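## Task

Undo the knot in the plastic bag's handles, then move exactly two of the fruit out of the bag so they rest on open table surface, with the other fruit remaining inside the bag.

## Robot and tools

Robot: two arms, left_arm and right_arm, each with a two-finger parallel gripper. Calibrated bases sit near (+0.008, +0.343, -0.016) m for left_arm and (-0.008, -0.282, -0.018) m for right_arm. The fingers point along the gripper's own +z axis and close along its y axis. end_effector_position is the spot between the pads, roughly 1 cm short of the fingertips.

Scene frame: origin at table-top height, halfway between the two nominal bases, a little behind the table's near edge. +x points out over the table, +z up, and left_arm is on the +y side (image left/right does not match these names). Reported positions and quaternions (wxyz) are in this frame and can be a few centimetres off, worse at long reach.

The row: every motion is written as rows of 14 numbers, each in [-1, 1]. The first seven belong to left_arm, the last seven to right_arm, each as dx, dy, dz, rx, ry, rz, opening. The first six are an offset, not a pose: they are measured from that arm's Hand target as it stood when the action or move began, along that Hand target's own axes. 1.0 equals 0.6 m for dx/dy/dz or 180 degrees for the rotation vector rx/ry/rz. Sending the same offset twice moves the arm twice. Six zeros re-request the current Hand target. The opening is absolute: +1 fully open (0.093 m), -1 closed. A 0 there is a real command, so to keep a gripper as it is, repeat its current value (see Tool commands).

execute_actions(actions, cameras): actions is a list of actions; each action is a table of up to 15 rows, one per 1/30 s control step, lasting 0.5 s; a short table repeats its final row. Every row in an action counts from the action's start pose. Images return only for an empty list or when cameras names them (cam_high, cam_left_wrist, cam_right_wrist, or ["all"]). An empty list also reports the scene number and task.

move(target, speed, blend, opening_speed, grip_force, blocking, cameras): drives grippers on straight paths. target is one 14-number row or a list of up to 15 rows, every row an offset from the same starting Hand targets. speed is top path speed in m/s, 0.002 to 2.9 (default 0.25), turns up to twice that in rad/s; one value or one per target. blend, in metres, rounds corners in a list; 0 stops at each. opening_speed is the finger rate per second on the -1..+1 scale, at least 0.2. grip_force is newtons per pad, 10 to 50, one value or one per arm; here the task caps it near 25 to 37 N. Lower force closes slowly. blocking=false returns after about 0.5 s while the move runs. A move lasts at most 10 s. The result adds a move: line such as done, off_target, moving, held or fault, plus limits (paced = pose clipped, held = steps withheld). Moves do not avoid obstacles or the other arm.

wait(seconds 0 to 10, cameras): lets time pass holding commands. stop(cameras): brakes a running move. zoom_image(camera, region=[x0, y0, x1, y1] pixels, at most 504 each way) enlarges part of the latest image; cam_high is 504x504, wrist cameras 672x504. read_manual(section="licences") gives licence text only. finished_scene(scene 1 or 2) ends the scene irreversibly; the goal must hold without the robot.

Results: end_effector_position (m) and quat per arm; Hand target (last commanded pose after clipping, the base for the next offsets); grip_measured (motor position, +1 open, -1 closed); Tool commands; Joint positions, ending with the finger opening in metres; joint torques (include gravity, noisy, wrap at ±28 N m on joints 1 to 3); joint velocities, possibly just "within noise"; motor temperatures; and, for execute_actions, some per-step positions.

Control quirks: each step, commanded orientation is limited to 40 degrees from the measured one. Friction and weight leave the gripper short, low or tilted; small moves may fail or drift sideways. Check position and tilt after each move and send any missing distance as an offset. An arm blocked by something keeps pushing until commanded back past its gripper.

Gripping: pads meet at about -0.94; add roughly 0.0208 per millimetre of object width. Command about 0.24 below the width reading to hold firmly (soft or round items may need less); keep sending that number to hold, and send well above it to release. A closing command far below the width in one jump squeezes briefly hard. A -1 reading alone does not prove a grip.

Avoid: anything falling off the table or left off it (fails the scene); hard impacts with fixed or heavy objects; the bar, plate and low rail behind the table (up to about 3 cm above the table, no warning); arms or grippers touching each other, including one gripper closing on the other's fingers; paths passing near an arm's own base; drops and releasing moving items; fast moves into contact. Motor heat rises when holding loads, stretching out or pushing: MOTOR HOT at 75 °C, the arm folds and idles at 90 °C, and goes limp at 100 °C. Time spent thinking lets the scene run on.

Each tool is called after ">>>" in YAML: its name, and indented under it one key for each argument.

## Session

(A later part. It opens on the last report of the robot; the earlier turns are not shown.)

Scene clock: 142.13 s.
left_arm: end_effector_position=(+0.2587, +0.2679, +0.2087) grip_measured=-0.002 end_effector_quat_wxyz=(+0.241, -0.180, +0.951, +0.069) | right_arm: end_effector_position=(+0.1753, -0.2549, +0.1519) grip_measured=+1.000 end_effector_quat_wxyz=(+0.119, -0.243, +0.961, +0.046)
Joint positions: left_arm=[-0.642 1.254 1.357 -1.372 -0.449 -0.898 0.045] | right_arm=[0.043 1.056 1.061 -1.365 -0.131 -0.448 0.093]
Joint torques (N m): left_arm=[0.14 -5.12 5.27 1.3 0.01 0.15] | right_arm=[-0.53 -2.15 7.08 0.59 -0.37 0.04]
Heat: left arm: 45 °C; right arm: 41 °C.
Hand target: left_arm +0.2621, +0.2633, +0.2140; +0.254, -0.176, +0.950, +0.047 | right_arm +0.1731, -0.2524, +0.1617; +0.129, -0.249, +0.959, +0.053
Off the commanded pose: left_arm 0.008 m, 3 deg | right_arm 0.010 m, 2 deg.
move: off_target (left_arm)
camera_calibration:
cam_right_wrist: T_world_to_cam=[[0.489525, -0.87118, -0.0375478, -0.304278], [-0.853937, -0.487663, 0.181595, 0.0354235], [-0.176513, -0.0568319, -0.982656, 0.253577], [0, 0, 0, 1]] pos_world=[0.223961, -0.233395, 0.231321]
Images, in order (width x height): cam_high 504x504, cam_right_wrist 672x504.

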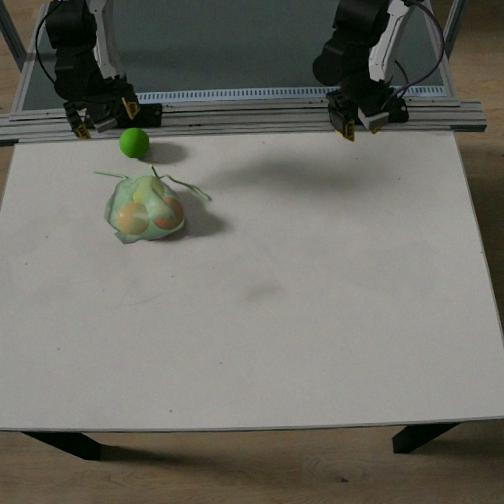

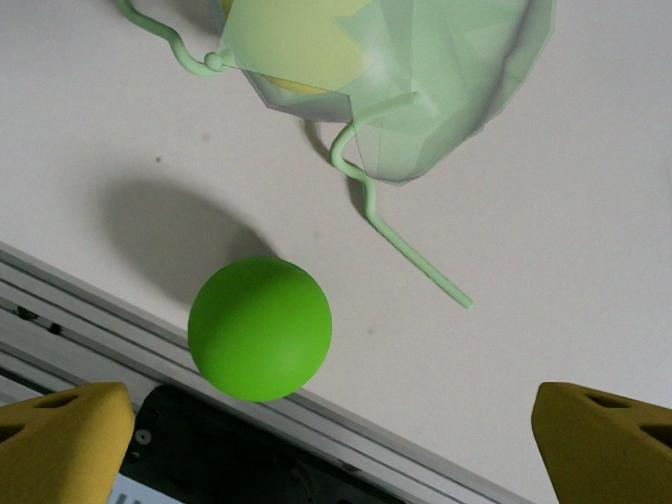

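>>> wait:
  seconds: 0.3
  cameras: ["all"]

Scene clock: 142.57 s.
left_arm: end_effector_position=(+0.2587, +0.2679, +0.2087) grip_measured=-0.002 end_effector_quat_wxyz=(+0.241, -0.180, +0.951, +0.069) | right_arm: end_effector_position=(+0.1753, -0.2549, +0.1519) grip_measured=+1.000 end_effector_quat_wxyz=(+0.119, -0.243, +0.961, +0.046)
Joint positions: left_arm=[-0.642 1.254 1.357 -1.372 -0.449 -0.898 0.045] | right_arm=[0.043 1.056 1.061 -1.365 -0.131 -0.448 0.093]
Joint torques (N m): left_arm=[0.08 -5.08 5.18 1.3 0.02 0.13] | right_arm=[-0.72 -2.09 7.24 0.61 -0.32 0]
Heat: left arm: 45 °C; right arm: 41 °C.
Hand target: left_arm +0.2621, +0.2633, +0.2140; +0.254, -0.176, +0.950, +0.047 | right_arm +0.1732, -0.2524, +0.1617; +0.129, -0.249, +0.959, +0.053
Tool commands: left_gripper/opening=+0.0 right_gripper/opening=+1.0
Off the commanded pose: left_arm 0.008 m, 3 deg | right_arm 0.010 m, 2 deg.
wait: 0.30 s; at rest by 0.03 s
camera_calibration:
cam_left_wrist: T_world_to_cam=[[0.381686, -0.922754, -0.0533024, 0.162352], [-0.923958, -0.379365, -0.0488151, 0.385073], [0.0248232, 0.0678813, -0.997385, 0.265758], [0, 0, 0, 1]] pos_world=[0.287227, 0.277854, 0.292514]
cam_right_wrist: T_world_to_cam=[[0.489525, -0.87118, -0.0375478, -0.304278], [-0.853937, -0.487663, 0.181595, 0.0354235], [-0.176513, -0.0568319, -0.982656, 0.253577], [0, 0, 0, 1]] pos_world=[0.223961, -0.233395, 0.231321]

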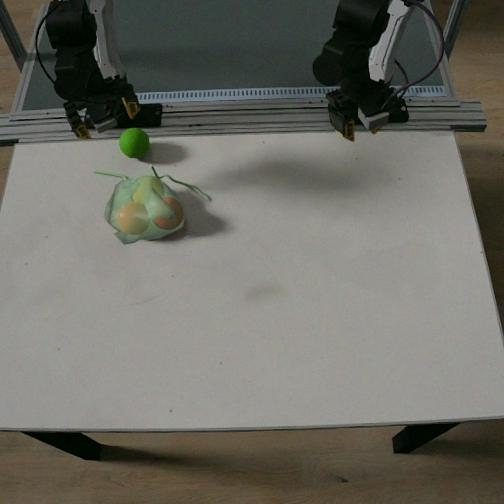

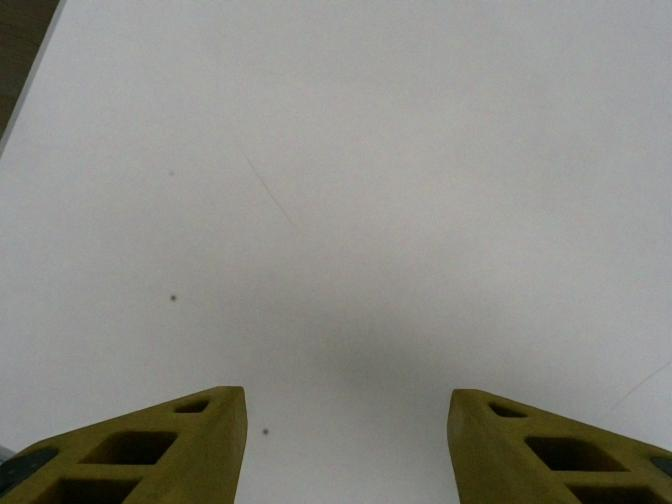

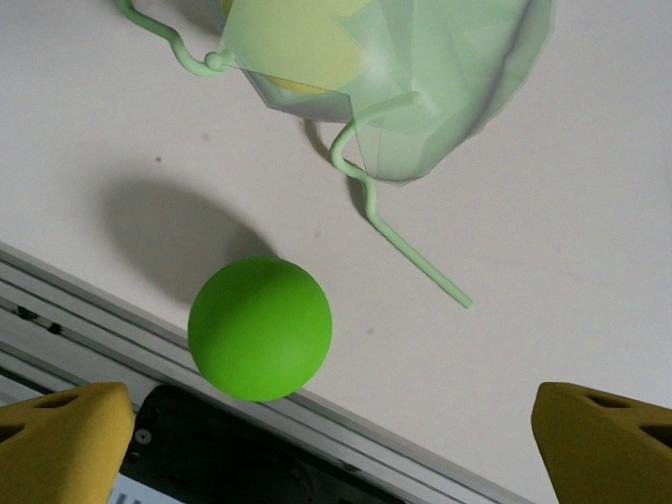

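>>> move:
  target: [0,0,0,0,0,0,0,-0.10,-0.01,-0.13,0,0,0,1]
  speed: 0.2
  cameras: ["cam_right_wrist"]

>>> zoom_image:
  camera: "cam_right_wrist"
  region: [250, 0, 550, 300]

Scene clock: 144.03 s.
left_arm: end_effector_position=(+0.2587, +0.2679, +0.2087) grip_measured=-0.002 end_effector_quat_wxyz=(+0.241, -0.180, +0.951, +0.069) | right_arm: end_effector_position=(+0.2134, -0.2450, +0.2496) grip_measured=+1.000 end_effector_quat_wxyz=(+0.184, -0.244, +0.951, +0.039)
Joint positions: left_arm=[-0.642 1.254 1.357 -1.372 -0.449 -0.898 0.045] | right_arm=[0.084 1.214 1.524 -1.532 -0.131 -0.404 0.093]
Joint torques (N m): left_arm=[0.14 -5.04 5.14 1.29 0 0.17] | right_arm=[0.57 -1.35 6.24 0.86 -0.21 0.24]
Motor temperatures (°C): left_arm=[26 43 45 39 25 26 30] | right_arm=[25 35 40 41 27 24 27]
Heat: left arm: 45 °C; right arm: 41 °C.
Hand target: left_arm +0.2621, +0.2633, +0.2140; +0.254, -0.176, +0.950, +0.047 | right_arm +0.2095, -0.2427, +0.2528; +0.129, -0.249, +0.959, +0.053
Off the commanded pose: left_arm 0.008 m, 3 deg | right_arm 0.006 m, 7 deg.
joint sent to its limit (right arm) — joint 4 (wrist pitch), lower limit. The joint targets are off in orientation, not in position.
move: off_target (left_arm, right_arm)
camera_calibration:
cam_right_wrist: T_world_to_cam=[[0.490427, -0.871425, 0.00999163, -0.322827], [-0.87024, -0.489083, 0.0589941, 0.0887342], [-0.0465223, -0.0376274, -0.998208, 0.337764], [0, 0, 0, 1]] pos_world=[0.251256, -0.225212, 0.335149]
Images, in order (width x height): cam_right_wrist 672x504.

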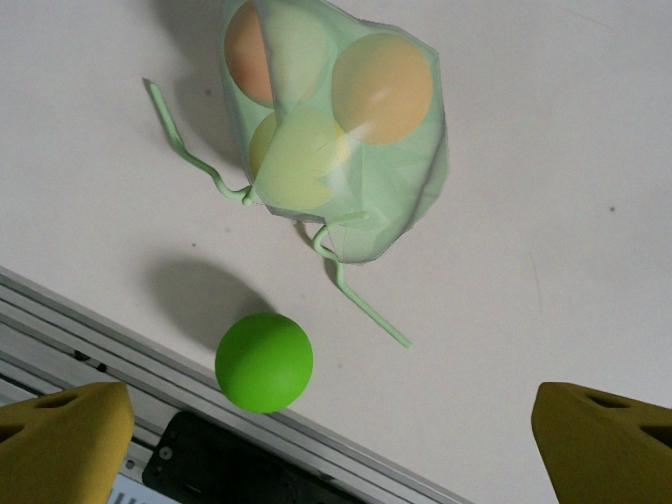

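Scaled by 1.680 from the camera's 672x504 image, which has a finer 960x720 frame.

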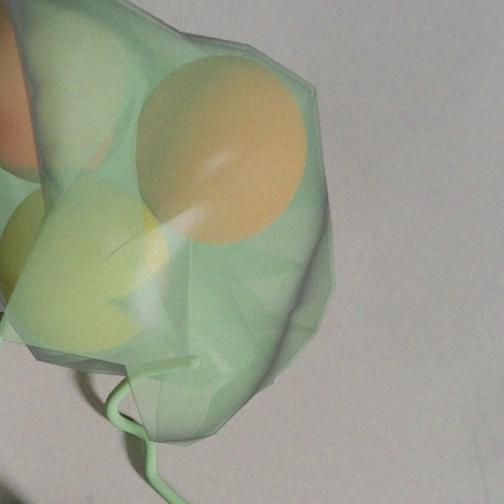

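>>> zoom_image:
  camera: "cam_right_wrist"
  region: [200, 60, 400, 270]

Scaled by 2.400 from the camera's 672x504 image, which has a finer 960x720 frame.

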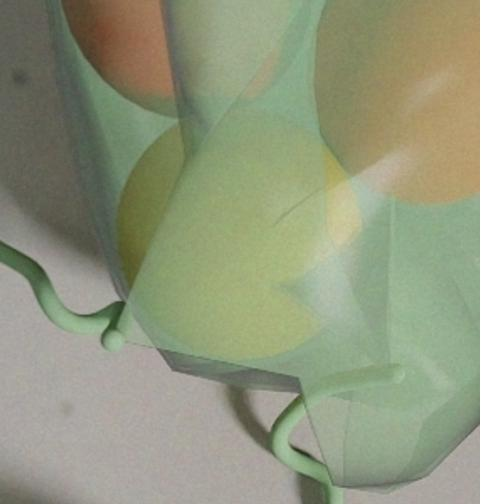

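>>> move:
  target: [0,0,0,0,0,0,0,0.0725,-0.0225,0.29,0,-0.07,0,-0.55]
  speed: 0.15
  cameras: ["cam_right_wrist"]

Scene clock: 146.67 s.
left_arm: end_effector_position=(+0.2587, +0.2679, +0.2087) grip_measured=-0.002 end_effector_quat_wxyz=(+0.241, -0.180, +0.951, +0.069) | right_arm: end_effector_position=(+0.2150, -0.2487, +0.0707) grip_measured=-0.547 end_effector_quat_wxyz=(+0.220, -0.235, +0.944, +0.074)
Joint positions: left_arm=[-0.642 1.254 1.357 -1.372 -0.449 -0.898 0.045] | right_arm=[-0.028 1.02 0.655 -0.814 -0.253 -0.474 0.019]
Joint torques (N m): left_arm=[0.18 -5.14 5.29 1.3 0.03 0.15] | right_arm=[-0.4 -2.11 5.3 1.48 -0.41 0.02]
Heat: left arm: 45 °C; right arm: 41 °C.
Hand target: left_arm +0.2621, +0.2633, +0.2140; +0.254, -0.176, +0.950, +0.047 | right_arm +0.2178, -0.2459, +0.0732; +0.233, -0.241, +0.939, +0.080
Off the commanded pose: left_arm 0.008 m, 3 deg | right_arm 0.005 m, 2 deg.
move: off_target (left_arm)
camera_calibration:
cam_right_wrist: T_world_to_cam=[[0.487632, -0.872029, -0.0421989, -0.32088], [-0.873029, -0.486718, -0.030442, 0.106478], [0.00600734, 0.0516854, -0.998645, 0.170191], [0, 0, 0, 1]] pos_world=[0.248407, -0.236788, 0.159661]
Images, in order (width x height): cam_right_wrist 672x504.

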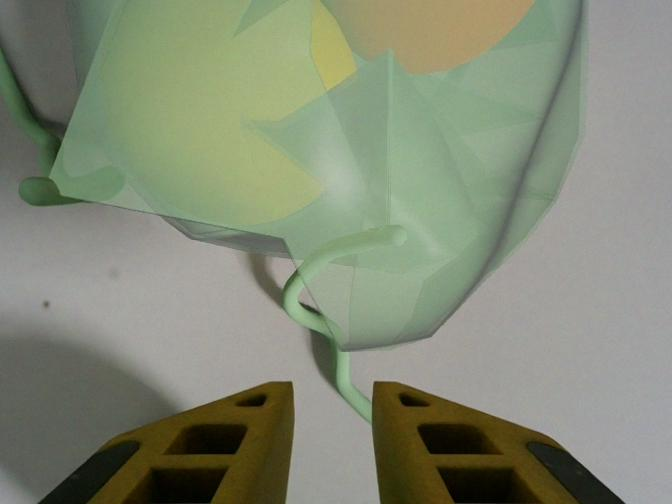

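>>> move:
  target:
    - [0,0,0,0,0,0,0,0.049,-0.0043,0.068,0,0,0,-0.55]
    - [0,0,0,0,0,0,0,0.049,-0.0043,0.068,0,0,0,-1]
    - [0,0,0,0,0,0,0,-0.139,-0.045,-0.097,0,0,0,-1]
  speed: 0.08
  cameras: ["cam_right_wrist","cam_high"]

>>> zoom_image:
  camera: "cam_high"
  region: [60, 100, 240, 280]

Scene clock: 151.93 s.
left_arm: end_effector_position=(+0.2587, +0.2679, +0.2087) grip_measured=-0.002 end_effector_quat_wxyz=(+0.241, -0.180, +0.951, +0.069) | right_arm: end_effector_position=(+0.2733, -0.2547, +0.1575) grip_measured=-0.976 end_effector_quat_wxyz=(+0.237, -0.241, +0.939, +0.071)
Joint positions: left_arm=[-0.642 1.254 1.357 -1.372 -0.449 -0.898 0.045] | right_arm=[-0.046 1.235 1.104 -1.019 -0.265 -0.5 0]
Joint torques (N m): left_arm=[0.08 -5.14 5.22 1.31 0.03 0.13] | right_arm=[0.57 -2.02 7.92 0.97 -0.33 0.21]
Heat: left arm: 45 °C; right arm: 41 °C.
Hand target: left_arm +0.2621, +0.2633, +0.2140; +0.254, -0.176, +0.950, +0.047 | right_arm +0.2724, -0.2499, +0.1630; +0.233, -0.241, +0.939, +0.080
Off the commanded pose: left_arm 0.008 m, 3 deg | right_arm 0.007 m, 1 deg.
move: off_target (left_arm)
camera_calibration:
cam_right_wrist: T_world_to_cam=[[0.496989, -0.867445, -0.0232753, -0.35517], [-0.866715, -0.494899, -0.0622946, 0.158255], [0.0425182, 0.0511328, -0.997786, 0.246557], [0, 0, 0, 1]] pos_world=[0.303194, -0.242378, 0.247603]
Images, in order (width x height): cam_high 504x504, cam_right_wrist 672x504.

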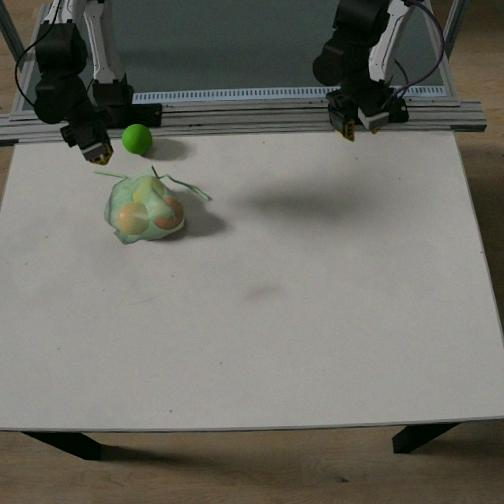

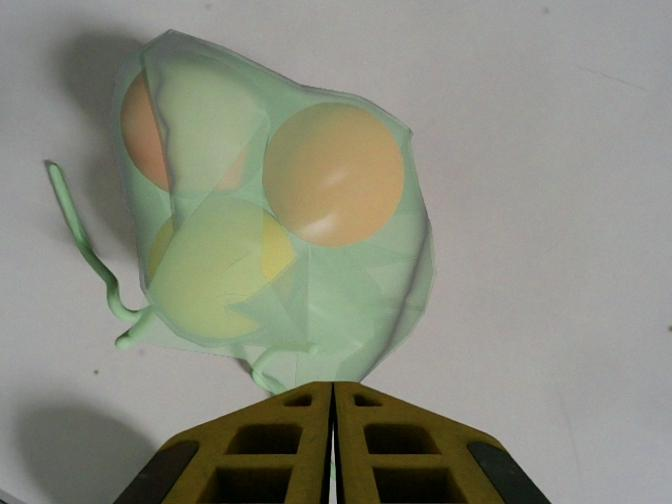

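Scaled by 2.800 from the camera's 504x504 image, which has a finer 720x720 frame.

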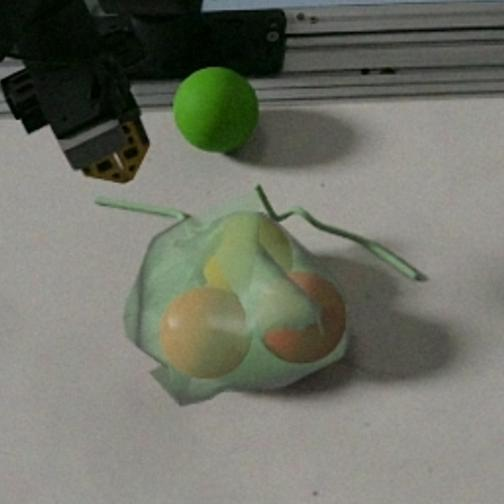

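>>> wait:
  seconds: 0.5
  cameras: ["cam_high"]

>>> zoom_image:
  camera: "cam_high"
  region: [60, 100, 240, 280]

Scene clock: 152.57 s.
left_arm: end_effector_position=(+0.2587, +0.2679, +0.2087) grip_measured=-0.002 end_effector_quat_wxyz=(+0.241, -0.180, +0.951, +0.069) | right_arm: end_effector_position=(+0.2732, -0.2547, +0.1575) grip_measured=-0.976 end_effector_quat_wxyz=(+0.237, -0.241, +0.939, +0.071)
Joint positions: left_arm=[-0.642 1.254 1.357 -1.372 -0.449 -0.898 0.045] | right_arm=[-0.046 1.235 1.104 -1.019 -0.265 -0.5 0]
Joint torques (N m): left_arm=[0.08 -5.2 5.26 1.3 0.05 0.14] | right_arm=[0.53 -2.04 7.79 0.99 -0.34 0.23]
Heat: left arm: 45 °C; right arm: 41 °C.
Hand target: left_arm +0.2621, +0.2633, +0.2140; +0.254, -0.176, +0.950, +0.047 | right_arm +0.2724, -0.2499, +0.1630; +0.233, -0.241, +0.939, +0.080
Tool commands: left_gripper/opening=+0.0 right_gripper/opening=-1.0
Off the commanded pose: left_arm 0.008 m, 3 deg | right_arm 0.007 m, 1 deg.
wait: 0.50 s; at rest by 0.03 s
Images, in order (width x height): cam_high 504x504.

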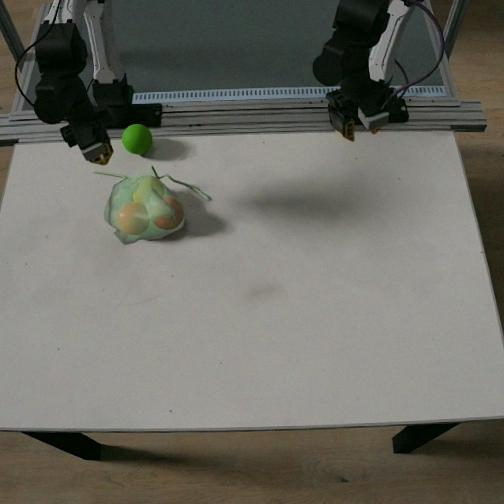

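Scaled by 2.800 from the camera's 504x504 image, which has a finer 720x720 frame.

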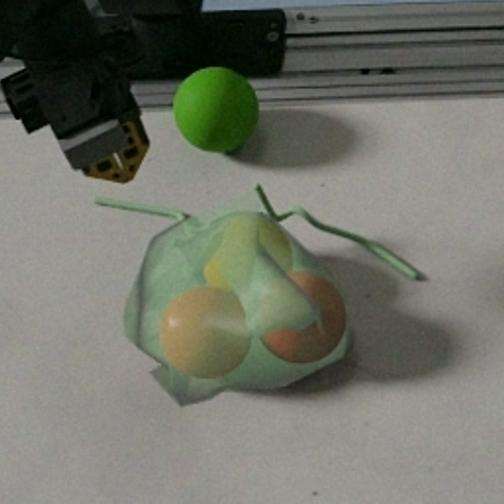

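>>> move:
  target: [0.412,-0.468,-0.135,0.266,0,0.461,1,-0.083,-0.132,-0.074,0,0,0,-0.55]
  speed: 0.15
  cameras: ["all"]

Scene clock: 159.20 s.
left_arm: end_effector_position=(+0.1286, -0.0717, +0.1437) grip_measured=+1.000 end_effector_quat_wxyz=(+0.181, +0.579, +0.784, -0.128) | right_arm: end_effector_position=(+0.3321, -0.3127, +0.2180) grip_measured=-0.553 end_effector_quat_wxyz=(+0.233, -0.235, +0.941, +0.070)
Joint positions: left_arm=[-1.379 1.758 1.558 -0.909 -0.061 -0.031 0.093] | right_arm=[-0.236 1.553 1.618 -1.275 -0.331 -0.675 0.019]
Joint torques (N m): left_arm=[-1.32 -8.73 9.13 1.7 0.24 0.14] | right_arm=[-0.58 -3.9 7.5 0.89 -0.5 0]
Heat: left arm: 45 °C; right arm: 41 °C.
Hand target: left_arm +0.1249, -0.0900, +0.1610; +0.205, +0.587, +0.767, -0.158 | right_arm +0.3321, -0.3098, +0.2228; +0.233, -0.241, +0.939, +0.080
Off the commanded pose: left_arm 0.026 m, 5 deg | right_arm 0.006 m, 1 deg.
move: off_target (left_arm)
camera_calibration:
cam_left_wrist: T_world_to_cam=[[-0.952944, -0.302542, -0.0191561, 0.106333], [-0.302737, 0.953039, 0.00820394, 0.140285], [0.0157745, 0.0136172, -0.999783, 0.224764], [0, 0, 0, 1]] pos_world=[0.140254, -0.104587, 0.225601]
cam_right_wrist: T_world_to_cam=[[0.487542, -0.872706, -0.0262012, -0.431268], [-0.872421, -0.485761, -0.0540121, 0.187149], [0.0344092, 0.0491917, -0.998196, 0.309546], [0, 0, 0, 1]] pos_world=[0.362883, -0.300688, 0.307797]

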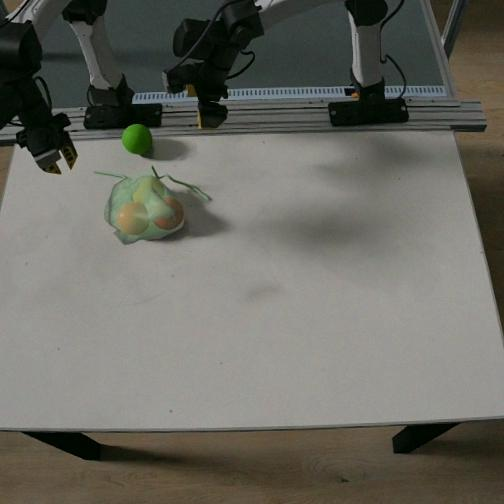

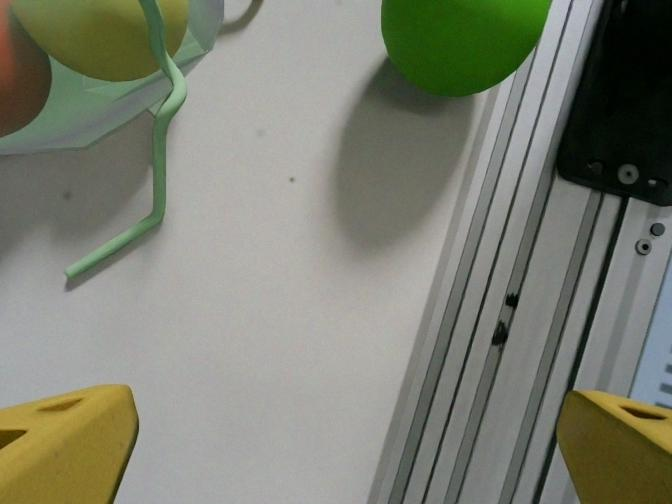

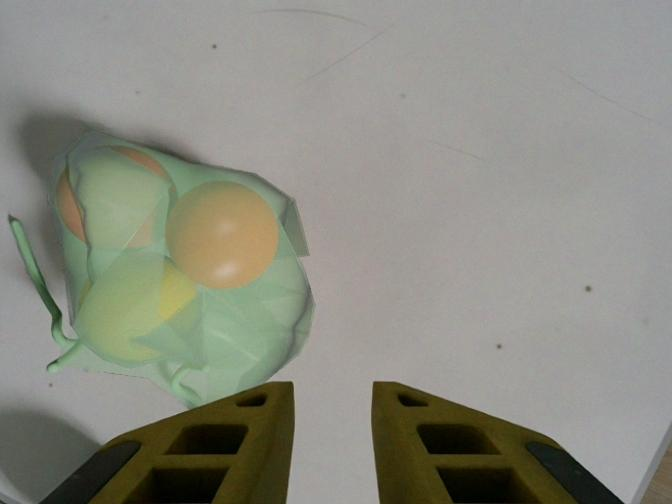

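>>> move:
  target: [-0.189,-0.077,0.146,-0.125,0,-0.2165,1,0,0,0,0,0,0,-0.55]
  speed: 0.12
  cameras: ["cam_left_wrist","cam_high"]

Scene clock: 162.70 s.
left_arm: end_effector_position=(+0.1249, -0.2120, +0.1372) grip_measured=+1.000 end_effector_quat_wxyz=(+0.248, +0.345, +0.898, -0.112) | right_arm: end_effector_position=(+0.3321, -0.3127, +0.2180) grip_measured=-0.553 end_effector_quat_wxyz=(+0.233, -0.236, +0.941, +0.070)
Joint positions: left_arm=[-1.535 2.446 2.549 -1.219 -0.371 -0.655 0.093] | right_arm=[-0.236 1.553 1.618 -1.275 -0.331 -0.675 0.019]
Joint torques (N m): left_arm=[-0.51 -15.5 5.68 1.25 -0.08 -0.07] | right_arm=[-0.54 -3.84 7.54 0.89 -0.47 0]
Heat: left arm: 46 °C; right arm: 41 °C.
Hand target: left_arm +0.1226, -0.2122, +0.1460; +0.251, +0.346, +0.896, -0.120 (not the last commanded pose) | right_arm +0.3321, -0.3098, +0.2228; +0.233, -0.241, +0.939, +0.080
Off the commanded pose: left_arm 0.029 m, 13 deg | right_arm 0.006 m, 1 deg.
move: held (left_arm; a check stopped the path); limits=held
pose unreachable (left arm): on one or more control steps of this call, first in action 0 (counted from 0), this arm could not follow its commanded pose, so it was not sent that pose on those steps. It may still have moved: this result reports where it is.
cause: moving toward the commanded pose would bring a part of the arm too close to another arm (this arm's wrist (the part past joint 4) and the right arm's forearm (the part past joint 3), along the way the arms are being sent, or toward where that arm still pushes).
camera_calibration:
cam_left_wrist: T_world_to_cam=[[-0.669621, -0.74243, 0.0201559, -0.0737177], [-0.740628, 0.665476, -0.0927999, 0.280541], [0.0554841, -0.0770688, -0.995481, 0.195497], [0, 0, 0, 1]] pos_world=[0.147567, -0.226357, 0.222134]
Images, in order (width x height): cam_high 504x504, cam_left_wrist 672x504.

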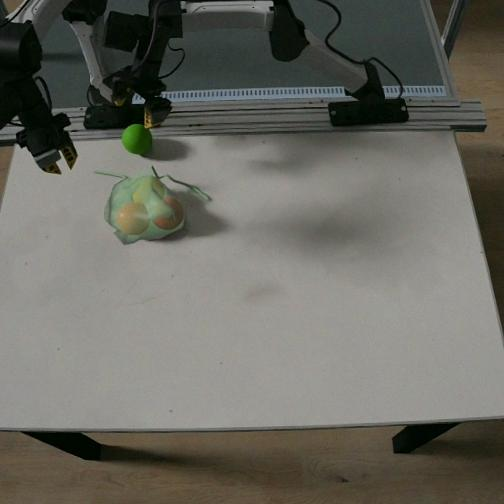

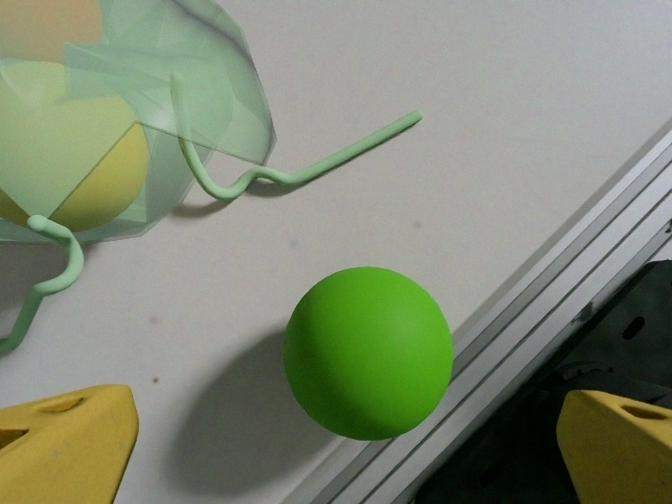

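>>> move:
  target:
    - [0,0,0,0,0,0,0.8,0.083,-0.174,-0.0525,0,0,0,-0.55]
    - [0.079,-0.013,0.1305,0,0,0,0.8,0.083,-0.174,-0.0525,0,0,0,-0.55]
  speed: 0.08
  cameras: ["cam_left_wrist","cam_high"]

Scene clock: 170.33 s.
left_arm: end_effector_position=(+0.1208, -0.2085, +0.0300) grip_measured=+0.802 end_effector_quat_wxyz=(+0.233, +0.354, +0.902, -0.083) | right_arm: end_effector_position=(+0.3303, -0.4329, +0.2191) grip_measured=-0.553 end_effector_quat_wxyz=(+0.229, -0.235, +0.942, +0.070)
Joint positions: left_arm=[-1.535 2.43 2.115 -0.868 -0.37 -0.655 0.084] | right_arm=[-0.595 1.798 1.915 -1.473 -0.429 -1.047 0.019]
Joint torques (N m): left_arm=[-1.36 -17.98 6.11 1.55 -0.1 -0.17] | right_arm=[-0.09 -5.24 7.17 0.53 -0.57 0]
Heat: left arm: 47 °C; right arm: 41 °C.
Hand target: left_arm +0.1159, -0.2218, +0.0549; +0.251, +0.346, +0.896, -0.120 | right_arm +0.3321, -0.4297, +0.2229; +0.233, -0.241, +0.939, +0.080
Off the commanded pose: left_arm 0.029 m, 5 deg | right_arm 0.005 m, 1 deg.
move: off_target (left_arm)
camera_calibration:
cam_left_wrist: T_world_to_cam=[[-0.671567, -0.740502, -0.0255922, -0.0697495], [-0.739348, 0.671986, -0.0424148, 0.264912], [0.0486058, -0.00956288, -0.998772, 0.104295], [0, 0, 0, 1]] pos_world=[0.143951, -0.22867, 0.113618]
Images, in order (width x height): cam_high 504x504, cam_left_wrist 672x504.

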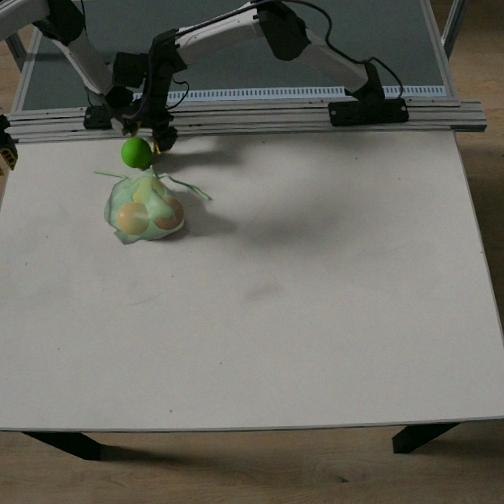

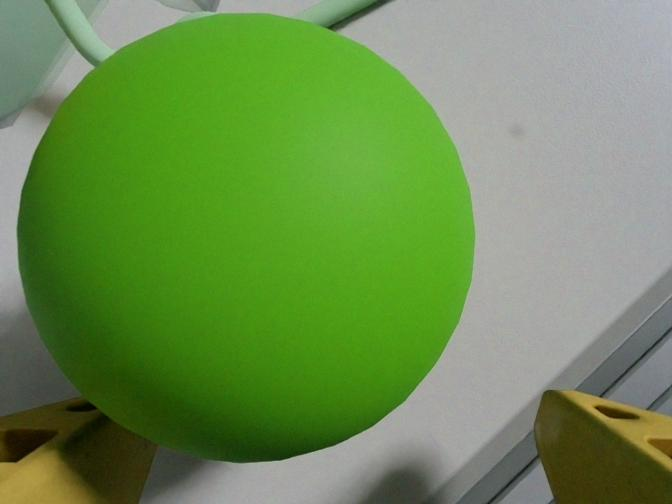

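>>> move:
  target:
    - [0,0,-0.167,0,0,0,0.8,0,0,0,0,0,0,-0.55]
    - [0.178,0.595,-0.45,0,0,0,0,0,0,0,0,0,0,-0.55]
  speed: 0.12
  cameras: ["all"]

>>> zoom_image:
  camera: "cam_high"
  region: [60, 100, 240, 280]

Scene clock: 171.70 s.
left_arm: end_effector_position=(+0.1133, -0.2071, +0.0396) grip_measured=+0.802 end_effector_quat_wxyz=(+0.234, +0.356, +0.900, -0.090) | right_arm: end_effector_position=(+0.3303, -0.4329, +0.2191) grip_measured=-0.553 end_effector_quat_wxyz=(+0.229, -0.235, +0.942, +0.070)
Joint positions: left_arm=[-1.549 2.4 2.093 -0.867 -0.37 -0.662 0.084] | right_arm=[-0.595 1.798 1.915 -1.473 -0.429 -1.047 0.019]
Joint torques (N m): left_arm=[-0.95 -14.76 6.49 1.11 -0.05 -0.1] | right_arm=[-0.34 -5.33 7.08 0.57 -0.57 0.02]
Heat: left arm: 47 °C; right arm: 41 °C.
Hand target: left_arm +0.1093, -0.2092, +0.0460; +0.236, +0.358, +0.898, -0.096 (not the last commanded pose) | right_arm +0.3321, -0.4297, +0.2229; +0.233, -0.241, +0.939, +0.080
Tool commands: left_gripper/opening=+0.8 right_gripper/opening=-0.55
Off the commanded pose: left_arm 0.453 m, 4 deg | right_arm 0.005 m, 1 deg.
move: held (left_arm; a check stopped the path); path passed 0 of 2 targets; target 2's new opening was not sent; limits=held
pose unreachable (left arm): on one or more control steps of this call, first in action 0 (counted from 0), this arm could not follow its commanded pose, so it was not sent that pose on those steps. It may still have moved: this result reports where it is.
cause: moving toward the commanded pose would bring a part of the arm too close to another arm (this arm's fingers and the right arm's shoulder (the part past joint 1), where that arm would come to rest).
camera_calibration:
cam_left_wrist: T_world_to_cam=[[-0.677055, -0.735789, -0.014536, -0.0723934], [-0.734425, 0.6768, -0.0506173, 0.259549], [0.0470816, -0.0235951, -0.998612, 0.111472], [0, 0, 0, 1]] pos_world=[0.136357, -0.226299, 0.123403]
cam_right_wrist: T_world_to_cam=[[0.487408, -0.87271, -0.0284809, -0.534736], [-0.872772, -0.485934, -0.0462373, 0.125689], [0.0265119, 0.0473938, -0.998524, 0.318479], [0, 0, 0, 1]] pos_world=[0.361889, -0.420686, 0.308591]

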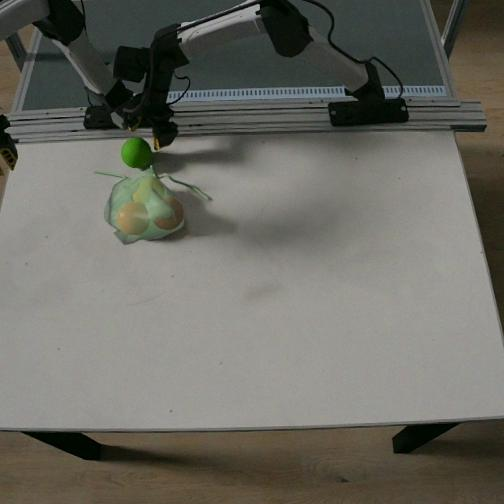

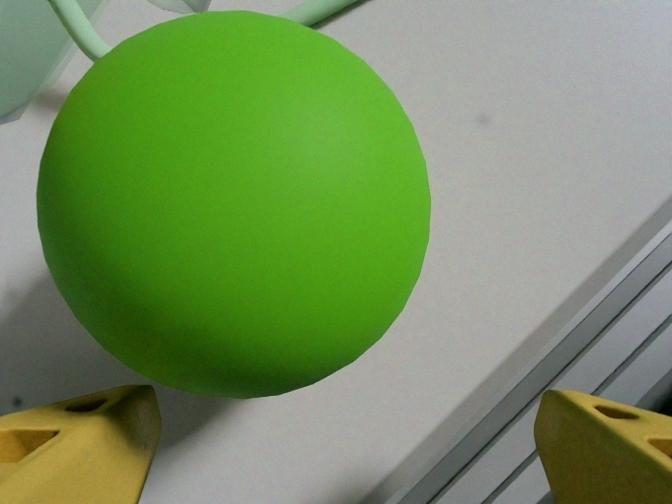

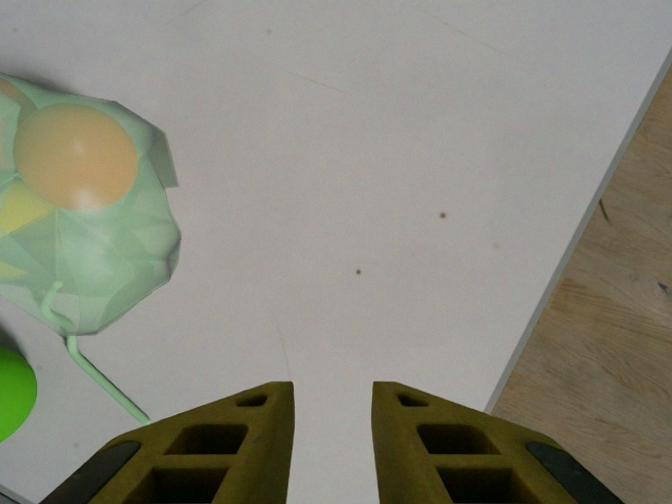

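Scaled by 2.800 from the camera's 504x504 image, which has a finer 720x720 frame.

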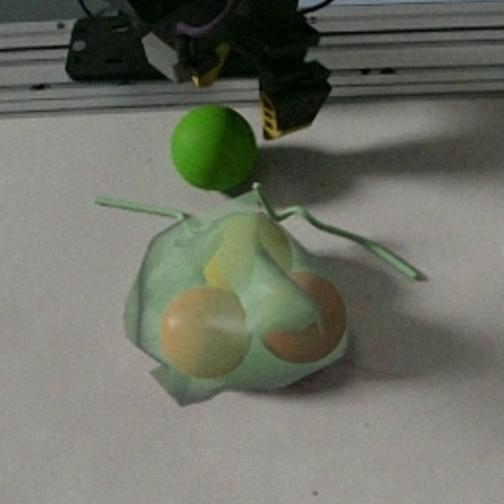

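>>> move:
  target:
    - [0,0.038,0,0,0,0,1,0,0,0,0,0,0,-0.55]
    - [-0.058,0.038,0.0365,0,0,0,1,0,0,0,0,0,0,-0.55]
    - [-0.058,0.038,0.0365,0,0,0,0.2,0,0,0,0,0,0,-0.55]
  speed: 0.06
  opening_speed: 0.5
  cameras: ["cam_left_wrist","cam_high"]

Scene clock: 176.40 s.
left_arm: end_effector_position=(+0.1595, -0.2178, +0.0360) grip_measured=+0.356 end_effector_quat_wxyz=(+0.242, +0.345, +0.902, -0.092) | right_arm: end_effector_position=(+0.3303, -0.4329, +0.2191) grip_measured=-0.553 end_effector_quat_wxyz=(+0.229, -0.235, +0.942, +0.070)
Joint positions: left_arm=[-1.465 2.47 2.202 -0.867 -0.351 -0.596 0.062] | right_arm=[-0.595 1.798 1.915 -1.473 -0.429 -1.047 0.019]
Joint torques (N m): left_arm=[-0.4 -14.43 9.07 0.95 0.09 0.16] | right_arm=[-0.21 -5.34 7.04 0.55 -0.56 0]
Motor temperatures (°C): left_arm=[26 48 46 38 25 26 30] | right_arm=[25 34 42 40 27 24 27]
Heat: left arm: 48 °C; right arm: 42 °C.
Hand target: left_arm +0.1548, -0.2209, +0.0441; +0.236, +0.358, +0.898, -0.096 | right_arm +0.3321, -0.4297, +0.2229; +0.233, -0.241, +0.939, +0.080
Off the commanded pose: left_arm 0.010 m, 2 deg | right_arm 0.005 m, 1 deg.
move: done
camera_calibration:
cam_left_wrist: T_world_to_cam=[[-0.661758, -0.749642, -0.0106623, -0.0546153], [-0.747565, 0.660868, -0.0663287, 0.299833], [0.0567691, -0.0359228, -0.997741, 0.101201], [0, 0, 0, 1]] pos_world=[0.182257, -0.235456, 0.120277]
Images, in order (width x height): cam_high 504x504, cam_left_wrist 672x504.

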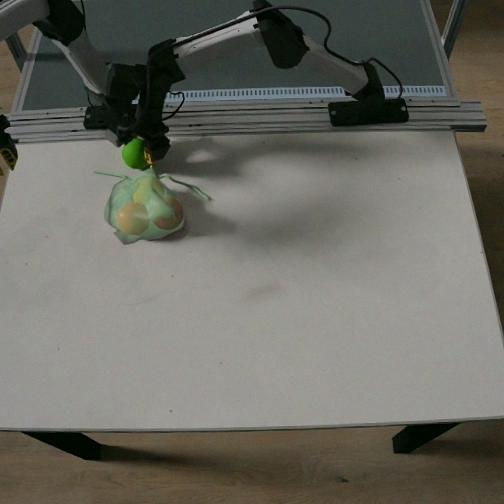

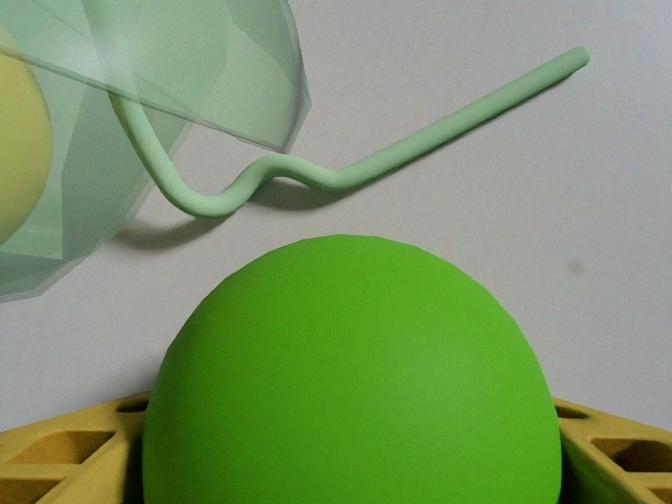

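>>> move:
  target:
    - [-0.107,-0.008,-0.169,0,0,0,0.2,0,0,0,0,0,0,-0.55]
    - [0.074,0.531,-0.309,0,0,0,0.2,0,0,0,0,0,0,-0.55]
    - [0.17,0.539,-0.157,0,0,0,0.2,0,0,0,0,0,0,-0.55]
  speed: 0.12
  cameras: ["cam_left_wrist","cam_high"]

Scene clock: 183.40 s.
left_arm: end_effector_position=(+0.2716, +0.1166, +0.0649) grip_measured=+0.356 end_effector_quat_wxyz=(+0.209, +0.351, +0.909, -0.080) | right_arm: end_effector_position=(+0.3303, -0.4329, +0.2191) grip_measured=-0.553 end_effector_quat_wxyz=(+0.229, -0.235, +0.942, +0.070)
Joint positions: left_arm=[-0.774 1.456 0.937 -0.57 -0.012 0.023 0.062] | right_arm=[-0.595 1.798 1.915 -1.473 -0.429 -1.047 0.019]
Joint torques (N m): left_arm=[0.01 -6.69 6.09 1.8 0.28 0.13] | right_arm=[-0.1 -5.29 7.05 0.53 -0.55 -0.02]
Heat: left arm: 49 °C; right arm: 42 °C.
Hand target: left_arm +0.2792, +0.1069, +0.0747; +0.236, +0.358, +0.898, -0.096 | right_arm +0.3321, -0.4297, +0.2229; +0.233, -0.241, +0.939, +0.080
Off the commanded pose: left_arm 0.016 m, 4 deg | right_arm 0.005 m, 1 deg.
elbow stopped short (left arm): the move would have taken joint 3 (elbow) straighter than the controller allows.
move: off_target (left_arm)
camera_calibration:
cam_left_wrist: T_world_to_cam=[[-0.666011, -0.745847, -0.0118595, 0.271393], [-0.74593, 0.666006, 0.00497111, 0.158833], [0.00419081, 0.0121572, -0.999917, 0.144477], [0, 0, 0, 1]] pos_world=[0.298623, 0.0948777, 0.146894]
Images, in order (width x height): cam_high 504x504, cam_left_wrist 672x504.

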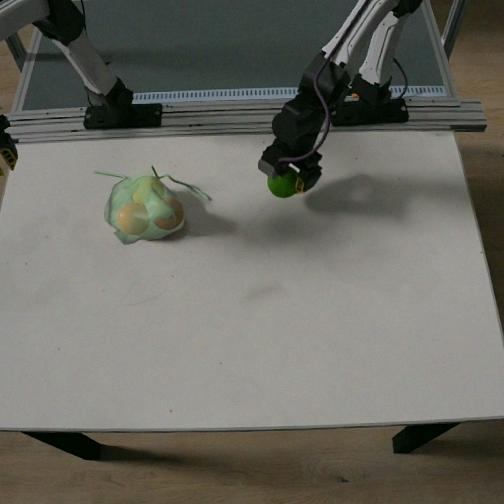

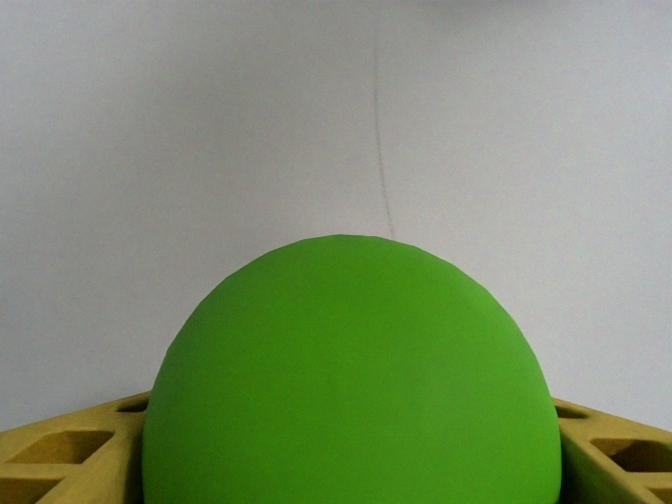

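>>> move:
  target: [-0.0245,0.0117,0.072,0,0,0,0.2,0,0,0,0,0,0,-0.55]
  speed: 0.06

Scene clock: 185.00 s.
left_arm: end_effector_position=(+0.2950, +0.1027, +0.0329) grip_measured=+0.356 end_effector_quat_wxyz=(+0.206, +0.351, +0.910, -0.080) | right_arm: end_effector_position=(+0.3303, -0.4329, +0.2191) grip_measured=-0.553 end_effector_quat_wxyz=(+0.229, -0.235, +0.942, +0.070)
Joint positions: left_arm=[-0.754 1.61 0.955 -0.44 -0.001 0.04 0.062] | right_arm=[-0.595 1.798 1.915 -1.473 -0.429 -1.047 0.019]
Joint torques (N m): left_arm=[0.06 -6.19 8.09 1.76 0.24 0.13] | right_arm=[-0.14 -5.24 7.16 0.55 -0.56 0.01]
Heat: left arm: 49 °C; right arm: 42 °C.
Hand target: left_arm +0.3088, +0.0885, +0.0444; +0.236, +0.358, +0.898, -0.096 | right_arm +0.3321, -0.4297, +0.2229; +0.233, -0.241, +0.939, +0.080
Off the commanded pose: left_arm 0.023 m, 4 deg | right_arm 0.005 m, 1 deg.
move: off_target (left_arm)

>>> move:
  target:
    - [0,0,-0.006,0,0,0,0.2,0,0,0,0,0,0,-0.55]
    - [0,0,-0.006,0,0,0,1,0,0,0,0,0,0,-0.55]
    - [-0.1,0.0,-0.2,0,0,0,1,0,0,0,0,0,0,-0.55]
    - [-0.05,0.25,-0.2,0,0,0,0,0,0,0,0,0,0,-0.55]
  speed: 0.1
  opening_speed: 0.5
  cameras: ["cam_left_wrist","cam_high"]

Scene clock: 195.03 s.
left_arm: end_effector_position=(+0.3890, +0.2235, +0.1521) grip_measured=+0.002 end_effector_quat_wxyz=(+0.233, +0.347, +0.904, -0.089) | right_arm: end_effector_position=(+0.3303, -0.4329, +0.2191) grip_measured=-0.553 end_effector_quat_wxyz=(+0.229, -0.235, +0.942, +0.070)
Joint positions: left_arm=[-0.256 1.607 1.428 -0.913 0.245 0.475 0.045] | right_arm=[-0.595 1.798 1.915 -1.473 -0.429 -1.047 0.019]
Joint torques (N m): left_arm=[-0.14 -7.24 9.16 0.97 0.44 0.15] | right_arm=[-0.13 -5.33 7.09 0.55 -0.57 0.04]
Heat: left arm: 48 °C; right arm: 42 °C.
Hand target: left_arm +0.3882, +0.2204, +0.1631; +0.236, +0.358, +0.898, -0.096 | right_arm +0.3321, -0.4297, +0.2229; +0.233, -0.241, +0.939, +0.080
Off the commanded pose: left_arm 0.011 m, 2 deg | right_arm 0.005 m, 1 deg.
move: off_target (left_arm); target 2's new opening was sent with left_arm's hand 0.023 m and 4 deg from that target; target 4's new opening was sent with left_arm's hand 0.011 m and 2 deg from that target
camera_calibration:
cam_left_wrist: T_world_to_cam=[[-0.66331, -0.748283, -0.00961853, 0.429468], [-0.747178, 0.662938, -0.0473045, 0.183858], [0.0417737, -0.0241908, -0.998834, 0.223239], [0, 0, 0, 1]] pos_world=[0.412919, 0.204878, 0.235807]
Images, in order (width x height): cam_high 504x504, cam_left_wrist 672x504.

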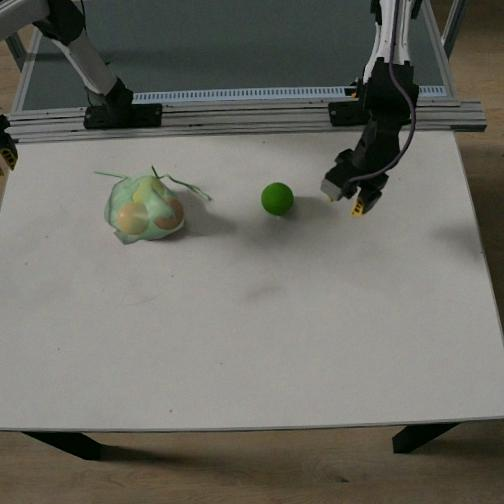

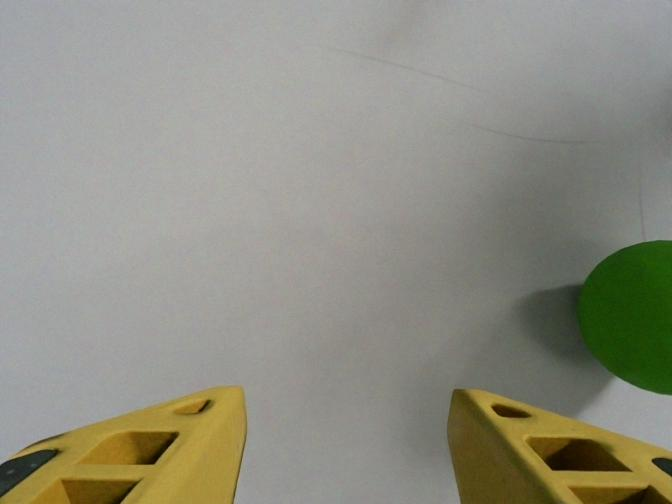

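>>> move:
  target: [0,0,0,0,0,0,0,0.139,0.351,0.2233,0,0,0,-0.5]
  speed: 0.15
  cameras: ["cam_right_wrist"]

Scene clock: 197.87 s.
left_arm: end_effector_position=(+0.3890, +0.2235, +0.1521) grip_measured=+0.002 end_effector_quat_wxyz=(+0.233, +0.347, +0.904, -0.089) | right_arm: end_effector_position=(+0.2144, -0.2446, +0.0707) grip_measured=-0.503 end_effector_quat_wxyz=(+0.222, -0.242, +0.940, +0.091)
Joint positions: left_arm=[-0.256 1.607 1.428 -0.913 0.245 0.475 0.045] | right_arm=[-0.04 1.027 0.653 -0.815 -0.295 -0.497 0.021]
Joint torques (N m): left_arm=[-0.16 -7.41 9.29 0.96 0.43 0.16] | right_arm=[0.77 -2.51 5.24 1.51 0 0.24]
Heat: left arm: 48 °C; right arm: 42 °C.
Hand target: left_arm +0.3882, +0.2204, +0.1631; +0.236, +0.358, +0.898, -0.096 | right_arm +0.2178, -0.2459, +0.0733; +0.233, -0.241, +0.939, +0.080
Off the commanded pose: left_arm 0.011 m, 2 deg | right_arm 0.004 m, 2 deg.
move: off_target (left_arm)
camera_calibration:
cam_right_wrist: T_world_to_cam=[[0.508137, -0.858506, -0.0690218, -0.316143], [-0.861268, -0.506134, -0.0452387, 0.101708], [0.0039034, 0.0824337, -0.996589, 0.177735], [0, 0, 0, 1]] pos_world=[0.247547, -0.234584, 0.159909]
Images, in order (width x height): cam_right_wrist 672x504.

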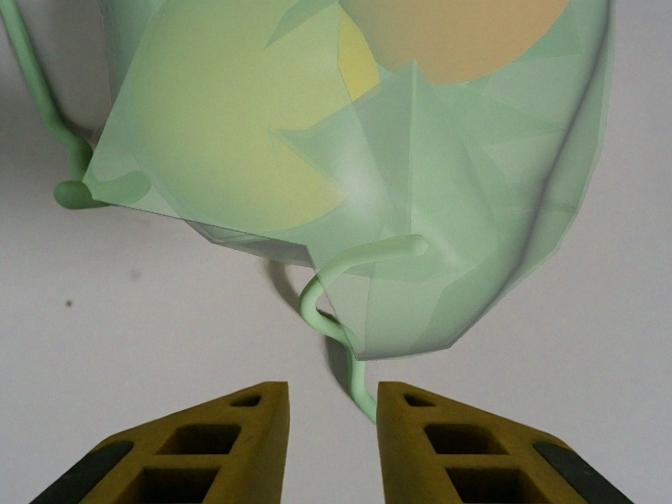

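>>> move:
  target:
    - [0,0,0,0,0,0,0,0.061,-0.016,0.074,0,0,0,-0.5]
    - [0,0,0,0,0,0,0,0.061,-0.016,0.074,0,0,0,-1]
    - [0,0,0,0,0,0,0,-0.128,-0.056,-0.091,0,0,0,-1]
  speed: 0.08
  cameras: ["cam_right_wrist","cam_high"]

>>> zoom_image:
  camera: "cam_high"
  region: [60, 100, 240, 280]

Scene clock: 203.17 s.
left_arm: end_effector_position=(+0.3890, +0.2235, +0.1521) grip_measured=+0.002 end_effector_quat_wxyz=(+0.233, +0.347, +0.904, -0.089) | right_arm: end_effector_position=(+0.2725, -0.2596, +0.1517) grip_measured=-0.976 end_effector_quat_wxyz=(+0.239, -0.243, +0.937, +0.078)
Joint positions: left_arm=[-0.256 1.607 1.428 -0.913 0.245 0.475 0.045] | right_arm=[-0.081 1.235 1.079 -1.004 -0.295 -0.535 0]
Joint torques (N m): left_arm=[-0.1 -7.42 9.29 0.95 0.43 0.16] | right_arm=[0.7 -2.11 7.84 0.98 -0.19 0.23]
Heat: left arm: 48 °C; right arm: 42 °C.
Hand target: left_arm +0.3882, +0.2204, +0.1631; +0.236, +0.358, +0.898, -0.096 | right_arm +0.2719, -0.2575, +0.1566; +0.233, -0.241, +0.939, +0.080
Off the commanded pose: left_arm 0.011 m, 2 deg | right_arm 0.005 m, 1 deg.
move: off_target (left_arm)
camera_calibration:
cam_right_wrist: T_world_to_cam=[[0.503805, -0.86312, -0.0347146, -0.358202], [-0.862739, -0.500762, -0.0701321, 0.153446], [0.0431486, 0.0652826, -0.996933, 0.244304], [0, 0, 0, 1]] pos_world=[0.302306, -0.24828, 0.241881]
Images, in order (width x height): cam_high 504x504, cam_right_wrist 672x504.

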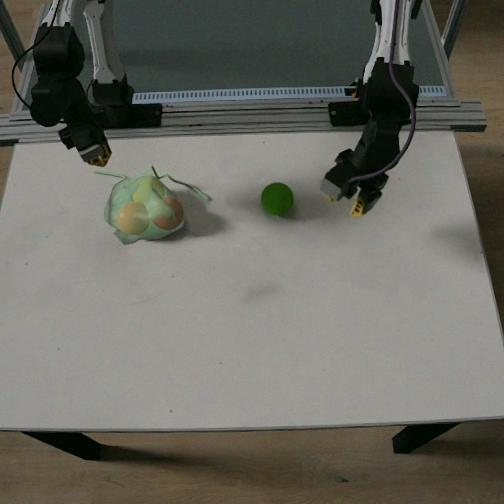

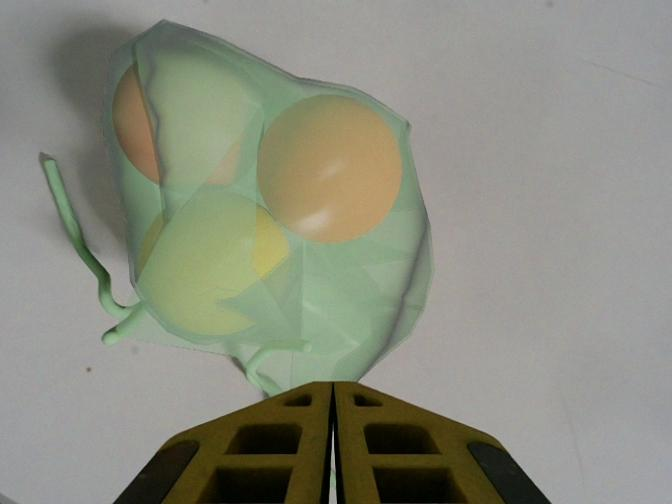

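Scaled by 2.800 from the camera's 504x504 image, which has a finer 720x720 frame.

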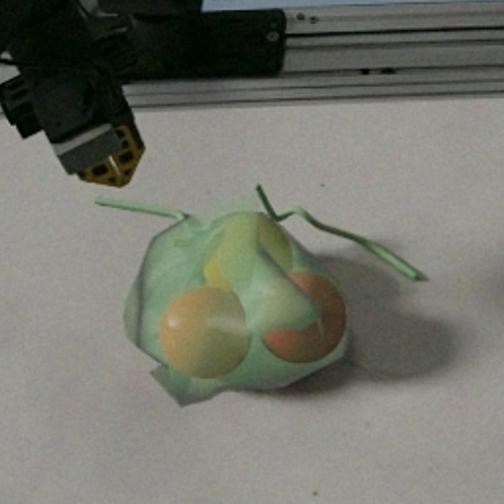

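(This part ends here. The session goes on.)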